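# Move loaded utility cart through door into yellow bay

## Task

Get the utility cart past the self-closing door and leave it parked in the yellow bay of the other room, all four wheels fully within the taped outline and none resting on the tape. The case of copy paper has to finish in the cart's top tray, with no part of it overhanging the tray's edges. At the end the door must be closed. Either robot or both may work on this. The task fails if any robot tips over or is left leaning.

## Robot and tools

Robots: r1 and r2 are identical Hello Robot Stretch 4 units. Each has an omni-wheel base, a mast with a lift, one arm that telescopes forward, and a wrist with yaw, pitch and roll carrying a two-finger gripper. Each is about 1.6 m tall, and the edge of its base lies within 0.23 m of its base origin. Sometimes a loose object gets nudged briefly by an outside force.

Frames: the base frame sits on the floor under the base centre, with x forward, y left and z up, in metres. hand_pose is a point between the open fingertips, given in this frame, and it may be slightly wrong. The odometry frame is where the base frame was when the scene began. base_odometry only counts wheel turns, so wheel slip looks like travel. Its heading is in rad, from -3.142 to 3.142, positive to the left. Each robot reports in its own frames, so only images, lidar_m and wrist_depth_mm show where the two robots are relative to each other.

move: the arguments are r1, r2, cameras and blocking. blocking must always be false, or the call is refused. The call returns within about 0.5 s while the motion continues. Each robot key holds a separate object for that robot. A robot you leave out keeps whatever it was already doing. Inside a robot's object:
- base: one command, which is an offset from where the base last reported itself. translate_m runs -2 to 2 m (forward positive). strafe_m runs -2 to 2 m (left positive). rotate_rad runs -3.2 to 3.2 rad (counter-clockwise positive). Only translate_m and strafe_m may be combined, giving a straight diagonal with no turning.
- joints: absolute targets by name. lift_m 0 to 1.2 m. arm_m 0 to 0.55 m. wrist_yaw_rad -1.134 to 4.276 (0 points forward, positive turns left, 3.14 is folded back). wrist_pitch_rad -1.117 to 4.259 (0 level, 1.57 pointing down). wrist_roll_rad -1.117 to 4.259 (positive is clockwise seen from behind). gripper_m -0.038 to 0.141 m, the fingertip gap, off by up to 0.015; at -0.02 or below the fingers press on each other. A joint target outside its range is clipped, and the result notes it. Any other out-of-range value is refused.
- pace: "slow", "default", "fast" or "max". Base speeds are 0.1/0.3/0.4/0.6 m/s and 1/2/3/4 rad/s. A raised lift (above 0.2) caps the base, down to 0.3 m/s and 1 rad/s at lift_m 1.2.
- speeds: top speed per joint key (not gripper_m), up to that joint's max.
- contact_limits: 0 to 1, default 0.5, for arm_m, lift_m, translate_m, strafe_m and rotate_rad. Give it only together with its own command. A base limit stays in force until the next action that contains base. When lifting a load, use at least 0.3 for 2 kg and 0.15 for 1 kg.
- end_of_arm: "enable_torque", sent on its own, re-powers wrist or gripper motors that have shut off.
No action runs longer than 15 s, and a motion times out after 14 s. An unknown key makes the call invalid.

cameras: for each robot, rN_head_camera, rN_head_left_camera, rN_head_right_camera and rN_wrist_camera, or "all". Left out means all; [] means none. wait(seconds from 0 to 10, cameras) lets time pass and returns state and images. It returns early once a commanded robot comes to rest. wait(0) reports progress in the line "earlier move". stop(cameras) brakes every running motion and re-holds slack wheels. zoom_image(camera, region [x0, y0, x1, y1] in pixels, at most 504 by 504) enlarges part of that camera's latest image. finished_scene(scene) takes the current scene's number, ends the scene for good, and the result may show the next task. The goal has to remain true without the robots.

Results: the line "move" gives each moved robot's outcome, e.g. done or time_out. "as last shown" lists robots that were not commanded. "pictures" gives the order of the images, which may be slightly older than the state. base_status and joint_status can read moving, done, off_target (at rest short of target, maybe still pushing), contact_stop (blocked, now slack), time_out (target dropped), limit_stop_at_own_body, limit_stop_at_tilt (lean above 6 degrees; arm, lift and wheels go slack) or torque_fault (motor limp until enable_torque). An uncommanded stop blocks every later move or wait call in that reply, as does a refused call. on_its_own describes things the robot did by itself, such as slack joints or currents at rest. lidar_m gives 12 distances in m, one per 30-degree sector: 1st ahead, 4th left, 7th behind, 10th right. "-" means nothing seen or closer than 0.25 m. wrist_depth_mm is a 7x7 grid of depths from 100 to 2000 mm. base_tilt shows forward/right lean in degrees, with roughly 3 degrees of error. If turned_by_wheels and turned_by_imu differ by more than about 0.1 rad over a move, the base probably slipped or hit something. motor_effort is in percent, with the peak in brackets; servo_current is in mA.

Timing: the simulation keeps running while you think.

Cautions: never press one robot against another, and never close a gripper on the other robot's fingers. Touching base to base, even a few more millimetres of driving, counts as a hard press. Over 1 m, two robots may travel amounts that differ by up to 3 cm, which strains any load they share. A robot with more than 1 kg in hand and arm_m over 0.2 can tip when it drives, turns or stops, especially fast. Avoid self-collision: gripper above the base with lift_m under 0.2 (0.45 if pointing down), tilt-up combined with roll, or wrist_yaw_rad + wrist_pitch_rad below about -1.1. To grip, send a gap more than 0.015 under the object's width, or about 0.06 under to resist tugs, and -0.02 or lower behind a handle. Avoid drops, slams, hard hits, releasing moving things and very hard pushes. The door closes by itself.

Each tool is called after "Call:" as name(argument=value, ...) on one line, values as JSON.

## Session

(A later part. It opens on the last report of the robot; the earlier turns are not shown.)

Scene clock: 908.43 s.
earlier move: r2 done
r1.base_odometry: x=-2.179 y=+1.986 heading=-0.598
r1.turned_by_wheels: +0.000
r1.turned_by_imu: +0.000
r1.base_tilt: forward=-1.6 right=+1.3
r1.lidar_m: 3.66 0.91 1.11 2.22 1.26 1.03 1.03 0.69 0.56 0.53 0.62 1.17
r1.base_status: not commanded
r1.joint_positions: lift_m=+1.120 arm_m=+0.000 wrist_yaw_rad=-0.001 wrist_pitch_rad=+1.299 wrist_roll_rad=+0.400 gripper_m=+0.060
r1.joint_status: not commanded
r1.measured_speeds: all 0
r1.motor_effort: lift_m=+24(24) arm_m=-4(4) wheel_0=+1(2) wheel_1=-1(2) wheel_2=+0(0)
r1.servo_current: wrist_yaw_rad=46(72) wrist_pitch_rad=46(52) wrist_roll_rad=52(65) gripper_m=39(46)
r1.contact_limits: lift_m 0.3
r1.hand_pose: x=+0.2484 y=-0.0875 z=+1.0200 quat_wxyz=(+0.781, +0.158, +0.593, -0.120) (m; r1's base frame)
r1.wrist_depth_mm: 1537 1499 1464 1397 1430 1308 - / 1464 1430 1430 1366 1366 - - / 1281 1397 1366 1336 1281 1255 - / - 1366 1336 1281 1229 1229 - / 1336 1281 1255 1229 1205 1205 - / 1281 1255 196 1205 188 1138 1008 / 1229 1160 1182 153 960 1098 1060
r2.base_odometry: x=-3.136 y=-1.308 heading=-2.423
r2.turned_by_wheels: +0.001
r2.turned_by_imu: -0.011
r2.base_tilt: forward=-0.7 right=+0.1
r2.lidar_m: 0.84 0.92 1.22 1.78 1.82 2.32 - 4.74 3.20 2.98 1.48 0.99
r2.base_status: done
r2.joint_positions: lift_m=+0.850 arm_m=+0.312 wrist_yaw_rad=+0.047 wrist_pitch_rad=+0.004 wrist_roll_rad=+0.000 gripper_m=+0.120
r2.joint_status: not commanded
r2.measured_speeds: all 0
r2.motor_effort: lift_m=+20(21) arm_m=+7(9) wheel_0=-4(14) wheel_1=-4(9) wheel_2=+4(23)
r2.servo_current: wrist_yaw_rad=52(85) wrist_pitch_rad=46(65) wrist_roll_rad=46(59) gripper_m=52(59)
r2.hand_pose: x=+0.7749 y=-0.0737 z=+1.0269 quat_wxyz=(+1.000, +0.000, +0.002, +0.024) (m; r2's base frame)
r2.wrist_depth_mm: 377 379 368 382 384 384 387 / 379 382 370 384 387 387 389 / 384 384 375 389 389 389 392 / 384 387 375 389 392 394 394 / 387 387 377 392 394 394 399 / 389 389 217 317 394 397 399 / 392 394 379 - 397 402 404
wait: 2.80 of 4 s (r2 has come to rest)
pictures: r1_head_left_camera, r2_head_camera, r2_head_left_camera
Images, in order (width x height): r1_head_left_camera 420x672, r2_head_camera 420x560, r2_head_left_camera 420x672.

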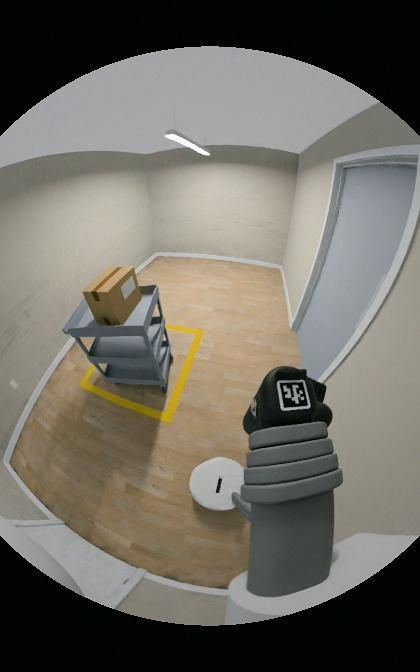

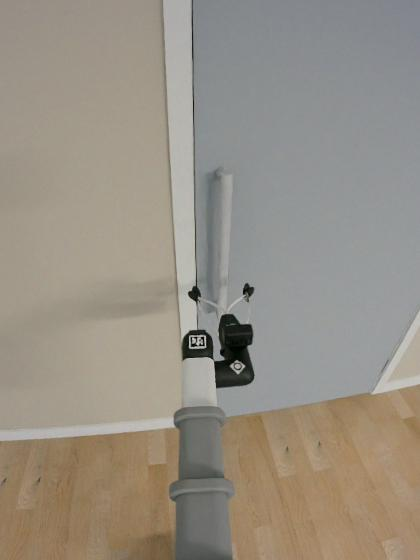

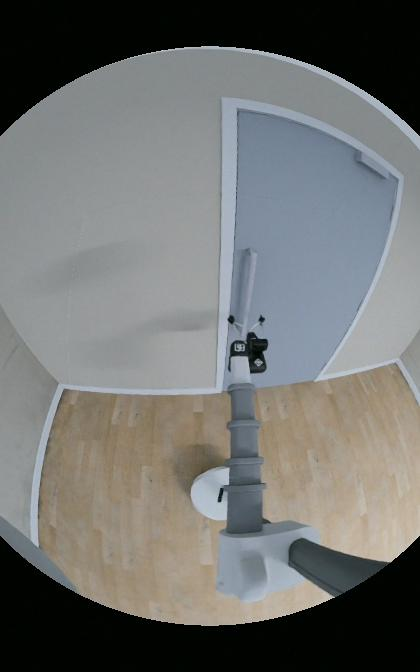

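Call:
move(r1={"base":{"translate_m":1.9},"pace":"fast"}, blocking=false, cameras=[])

Call:
wait(seconds=9, cameras=[])

Call:
move(r1={"base":{"rotate_rad":1.9}}, blocking=false, cameras=[])

Call:
wait(seconds=5, cameras=["r1_head_camera","r1_head_left_camera"])

Call:
zoom_image(camera="r1_head_camera", region=[60, 160, 380, 460])

Scene clock: 915.43 s.
move: r1 moving
r1.base_odometry: x=-2.151 y=+1.967 heading=-0.598
r1.turned_by_wheels: +0.000
r1.turned_by_imu: +0.000
r1.base_tilt: forward=-1.6 right=+1.2
r1.lidar_m: 3.64 0.88 1.07 2.21 1.32 1.06 1.07 0.71 0.56 0.56 0.62 1.18
r1.base_status: translate_m moving
r1.joint_positions: lift_m=+1.120 arm_m=+0.000 wrist_yaw_rad=-0.001 wrist_pitch_rad=+1.299 wrist_roll_rad=+0.400 gripper_m=+0.060
r1.joint_status: not commanded
r1.measured_speeds: translate_m=+0.132 strafe_m=+0.000 rotate_rad=+0.002 lift_m=+0.000 arm_m=+0.000 wrist_yaw_rad=+0.000 wrist_pitch_rad=+0.000 wrist_roll_rad=+0.000
r1.motor_effort: lift_m=+24(24) arm_m=-4(4) wheel_0=+7(8) wheel_1=+3(6) wheel_2=-8(10)
r1.servo_current: wrist_yaw_rad=39(65) wrist_pitch_rad=33(46) wrist_roll_rad=65(65) gripper_m=39(46)
r1.contact_limits: lift_m 0.3
r1.hand_pose: x=+0.2484 y=-0.0875 z=+1.0200 quat_wxyz=(+0.781, +0.158, +0.593, -0.120) (m; r1's base frame)
r1.wrist_depth_mm: 1576 1499 1464 1430 1397 1336 - / 1464 1464 1464 1397 1336 1336 - / 1336 1366 1366 1336 1255 1255 - / - 1397 1308 1308 1281 1229 - / 1308 1308 1281 1255 1229 1182 - / 1281 1255 195 1205 188 1138 1042 / 1255 1182 1182 153 946 1098 1098
r2: as last shown
r2.turned_by_wheels: +0.000
r2.turned_by_imu: +0.000
r2.base_tilt: forward=-0.7 right=+0.0
r2.lidar_m: 0.83 0.95 1.20 1.76 1.79 2.32 - 4.75 3.23 2.97 1.49 1.00
r2.motor_effort: lift_m=+20(20) arm_m=+7(7) wheel_0=-4(5) wheel_1=-4(5) wheel_2=+4(5)
r2.servo_current: wrist_yaw_rad=39(59) wrist_pitch_rad=46(46) wrist_roll_rad=52(52) gripper_m=46(52)
r2.wrist_depth_mm: 377 379 368 382 382 387 387 / 379 382 370 384 387 389 389 / 384 384 373 389 387 392 397 / 389 384 375 389 392 392 394 / 387 389 379 392 394 397 397 / 387 392 218 317 397 399 399 / 394 394 382 - 399 402 404
pictures: none
No camera images: "cameras" was empty.

Scene clock: 922.30 s.
earlier move: r1 done
r1.base_odometry: x=-0.609 y=+0.917 heading=-0.598
r1.turned_by_wheels: +0.000
r1.turned_by_imu: +0.000
r1.base_tilt: forward=-1.5 right=+1.3
r1.lidar_m: 1.81 2.02 1.86 1.85 0.90 0.81 2.18 1.27 1.01 0.92 1.03 1.67
r1.base_status: done
r1.joint_positions: lift_m=+1.120 arm_m=+0.000 wrist_yaw_rad=-0.001 wrist_pitch_rad=+1.299 wrist_roll_rad=+0.400 gripper_m=+0.060
r1.joint_status: not commanded
r1.measured_speeds: all 0
r1.motor_effort: lift_m=+24(24) arm_m=-4(4) wheel_0=+1(10) wheel_1=+1(8) wheel_2=+0(11)
r1.servo_current: wrist_yaw_rad=46(65) wrist_pitch_rad=39(52) wrist_roll_rad=52(65) gripper_m=46(52)
r1.contact_limits: lift_m 0.3
r1.hand_pose: x=+0.2484 y=-0.0875 z=+1.0200 quat_wxyz=(+0.781, +0.158, +0.593, -0.120) (m; r1's base frame)
r1.wrist_depth_mm: 1537 1499 1499 1430 1366 1336 1229 / 1499 1430 1397 1430 1336 1336 1229 / 1430 1397 1336 1308 1281 1255 1229 / 1366 1366 1308 1281 1255 1205 1182 / 1336 1281 1255 1229 1229 1182 1160 / 1281 1255 195 1182 188 1160 1118 / 1205 1182 1205 152 946 1118 1098
r2.base_odometry: x=-3.136 y=-1.308 heading=-2.423
r2.turned_by_wheels: +0.000
r2.turned_by_imu: +0.001
r2.base_tilt: forward=-0.6 right=+0.1
r2.lidar_m: 0.82 0.93 1.21 1.77 1.80 2.32 - 4.75 3.23 2.96 1.47 1.01
r2.base_status: not commanded
r2.joint_positions: lift_m=+0.850 arm_m=+0.312 wrist_yaw_rad=+0.047 wrist_pitch_rad=+0.004 wrist_roll_rad=+0.000 gripper_m=+0.120
r2.joint_status: not commanded
r2.measured_speeds: all 0
r2.motor_effort: lift_m=+20(20) arm_m=+7(7) wheel_0=-4(5) wheel_1=-4(5) wheel_2=+4(5)
r2.servo_current: wrist_yaw_rad=46(59) wrist_pitch_rad=46(52) wrist_roll_rad=52(59) gripper_m=52(59)
r2.hand_pose: x=+0.7749 y=-0.0737 z=+1.0269 quat_wxyz=(+1.000, +0.000, +0.002, +0.024) (m; r2's base frame)
r2.wrist_depth_mm: 377 379 368 382 382 384 387 / 382 384 373 384 384 387 389 / 382 379 373 384 389 392 389 / 384 387 377 389 392 394 394 / 387 389 377 394 394 397 399 / 389 389 216 317 397 399 399 / 394 392 382 - 399 402 402
wait: 6.87 of 9 s (r1 has come to rest)
pictures: none
No camera images: "cameras" was empty.

Scene clock: 922.80 s.
move: r1 moving
r1.base_odometry: x=-0.609 y=+0.917 heading=-0.442
r1.turned_by_wheels: +0.156
r1.turned_by_imu: +0.157
r1.base_tilt: forward=-1.6 right=+1.3
r1.lidar_m: 1.84 2.08 1.84 1.88 0.80 0.84 1.66 1.13 0.90 0.91 1.12 1.83
r1.base_status: rotate_rad moving
r1.joint_positions: lift_m=+1.120 arm_m=+0.000 wrist_yaw_rad=-0.001 wrist_pitch_rad=+1.299 wrist_roll_rad=+0.400 gripper_m=+0.060
r1.joint_status: not commanded
r1.measured_speeds: translate_m=+0.001 strafe_m=+0.001 rotate_rad=+0.598 lift_m=+0.000 arm_m=+0.000 wrist_yaw_rad=+0.000 wrist_pitch_rad=+0.000 wrist_roll_rad=+0.000
r1.motor_effort: lift_m=+24(24) arm_m=-4(4) wheel_0=-8(8) wheel_1=-4(7) wheel_2=-6(6)
r1.servo_current: wrist_yaw_rad=46(59) wrist_pitch_rad=39(46) wrist_roll_rad=52(59) gripper_m=33(52)
r1.contact_limits: lift_m 0.3
r1.hand_pose: x=+0.2484 y=-0.0875 z=+1.0200 quat_wxyz=(+0.781, +0.158, +0.593, -0.120) (m; r1's base frame)
r1.wrist_depth_mm: 1618 1499 1464 1499 1366 1366 1308 / 1537 1464 1397 1366 1308 1308 1281 / 1430 1397 1336 1336 1308 1281 1229 / 1397 1336 1336 1281 1255 1205 1205 / 1336 1308 1281 1205 1182 1160 1182 / 1336 1281 195 1205 189 1118 1118 / 1255 1205 1182 153 931 1118 1098
r2: as last shown
r2.turned_by_imu: +0.000
r2.lidar_m: 0.86 0.93 1.20 1.77 1.80 2.31 - 4.77 3.19 2.98 1.44 1.02
r2.motor_effort: lift_m=+20(20) arm_m=+7(7) wheel_0=-4(5) wheel_1=-4(4) wheel_2=+5(5)
r2.servo_current: wrist_yaw_rad=39(52) wrist_pitch_rad=46(52) wrist_roll_rad=52(52) gripper_m=59(59)
r2.wrist_depth_mm: 379 379 366 382 382 387 389 / 379 382 370 387 387 387 389 / 384 384 373 387 389 389 389 / 387 389 377 389 392 394 394 / 387 389 377 389 394 397 397 / 387 392 218 317 394 399 402 / 392 394 384 - 399 399 402
pictures: none
No camera images: "cameras" was empty.

Scene clock: 925.13 s.
earlier move: r1 done
r1.base_odometry: x=-0.609 y=+0.917 heading=+1.302
r1.turned_by_wheels: +1.743
r1.turned_by_imu: +1.753
r1.base_tilt: forward=-1.6 right=+1.3
r1.lidar_m: 1.21 0.81 1.12 1.37 1.05 0.89 0.93 1.30 1.86 1.90 1.94 1.86
r1.base_status: done
r1.joint_positions: lift_m=+1.120 arm_m=+0.000 wrist_yaw_rad=-0.001 wrist_pitch_rad=+1.299 wrist_roll_rad=+0.400 gripper_m=+0.060
r1.joint_status: not commanded
r1.measured_speeds: all 0
r1.motor_effort: lift_m=+24(24) arm_m=-4(4) wheel_0=-4(9) wheel_1=-1(7) wheel_2=-1(7)
r1.servo_current: wrist_yaw_rad=52(72) wrist_pitch_rad=39(46) wrist_roll_rad=46(65) gripper_m=39(52)
r1.contact_limits: lift_m 0.3
r1.hand_pose: x=+0.2484 y=-0.0875 z=+1.0200 quat_wxyz=(+0.781, +0.158, +0.593, -0.120) (m; r1's base frame)
r1.wrist_depth_mm: 1098 1499 1464 1397 1366 1366 1308 / - 1397 1430 1366 1336 1281 1255 / - 1397 1397 1336 1308 1281 1229 / - 1366 1336 1281 1255 1229 1182 / 1308 1281 1229 1255 1205 1160 1160 / 1281 1255 191 1182 187 1138 1118 / 1255 1205 1182 153 931 1078 1098
r2.base_odometry: x=-3.136 y=-1.308 heading=-2.423
r2.turned_by_wheels: +0.000
r2.turned_by_imu: +0.000
r2.base_tilt: forward=-0.7 right=+0.1
r2.lidar_m: 0.85 0.93 1.19 1.76 1.81 2.33 - 4.77 3.22 2.97 1.44 1.00
r2.base_status: not commanded
r2.joint_positions: lift_m=+0.850 arm_m=+0.312 wrist_yaw_rad=+0.047 wrist_pitch_rad=+0.004 wrist_roll_rad=+0.000 gripper_m=+0.120
r2.joint_status: not commanded
r2.measured_speeds: all 0
r2.motor_effort: lift_m=+20(20) arm_m=+7(7) wheel_0=-5(5) wheel_1=-4(4) wheel_2=+5(5)
r2.servo_current: wrist_yaw_rad=46(59) wrist_pitch_rad=52(52) wrist_roll_rad=46(59) gripper_m=52(59)
r2.hand_pose: x=+0.7749 y=-0.0737 z=+1.0269 quat_wxyz=(+1.000, +0.000, +0.002, +0.024) (m; r2's base frame)
r2.wrist_depth_mm: 379 379 368 379 384 387 387 / 379 382 373 384 387 389 389 / 379 382 373 389 387 389 392 / 384 387 375 389 392 394 394 / 387 389 377 392 392 399 399 / 392 392 217 320 394 399 402 / 392 397 382 - 397 402 399
wait: 2.33 of 5 s (r1 has come to rest)
pictures: r1_head_camera, r1_head_left_camera
Images, in order (width x height): r1_head_camera 420x560, r1_head_left_camera 420x672.

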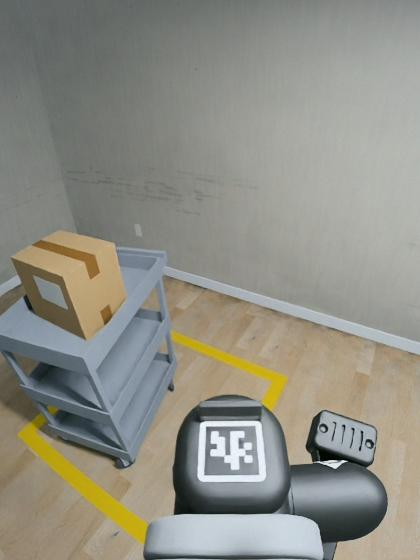

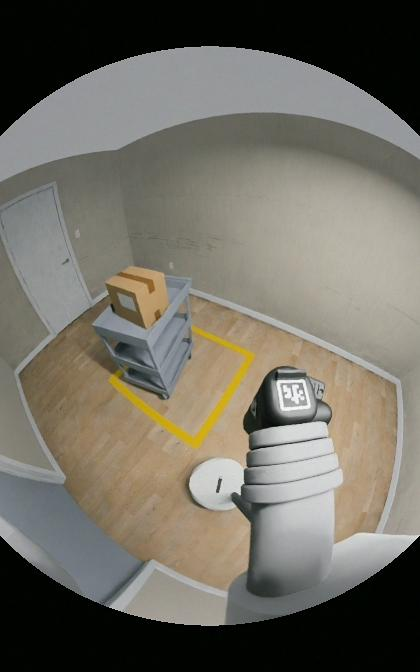

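Scaled by 1.575 from the camera's 420x560 image, which has a finer 600x800 frame.

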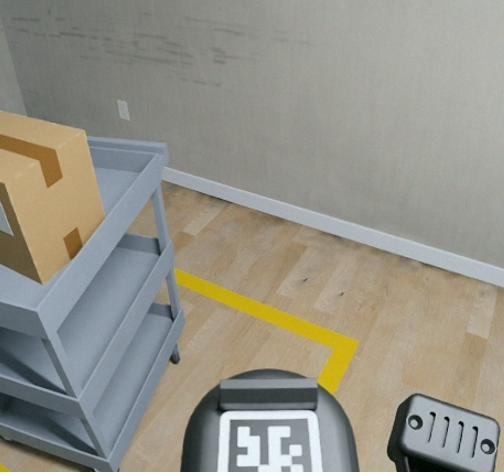

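Call:
zoom_image(camera="r1_head_camera", region=[0, 360, 220, 560])

Call:
zoom_image(camera="r1_head_left_camera", region=[80, 270, 240, 450])

Scaled by 2.291 from the camera's 420x560 image, which has a finer 600x800 frame.

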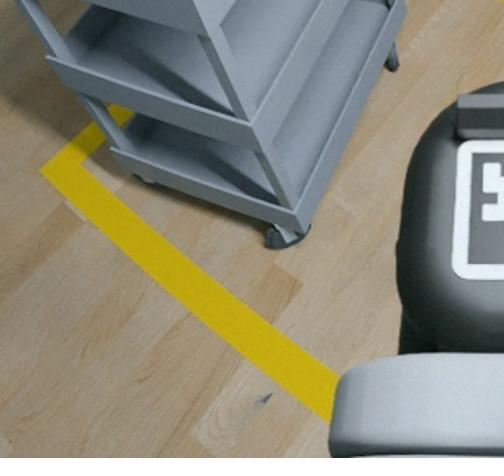

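Scaled by 2.800 from the camera's 420x672 image, which has a finer 600x960 frame.

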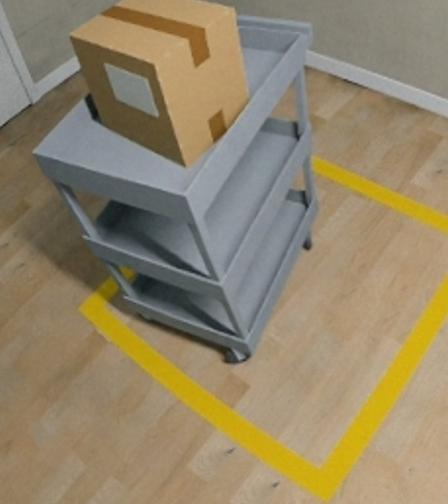

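Call:
finished_scene(scene=2)

The scene is finished: the task was done.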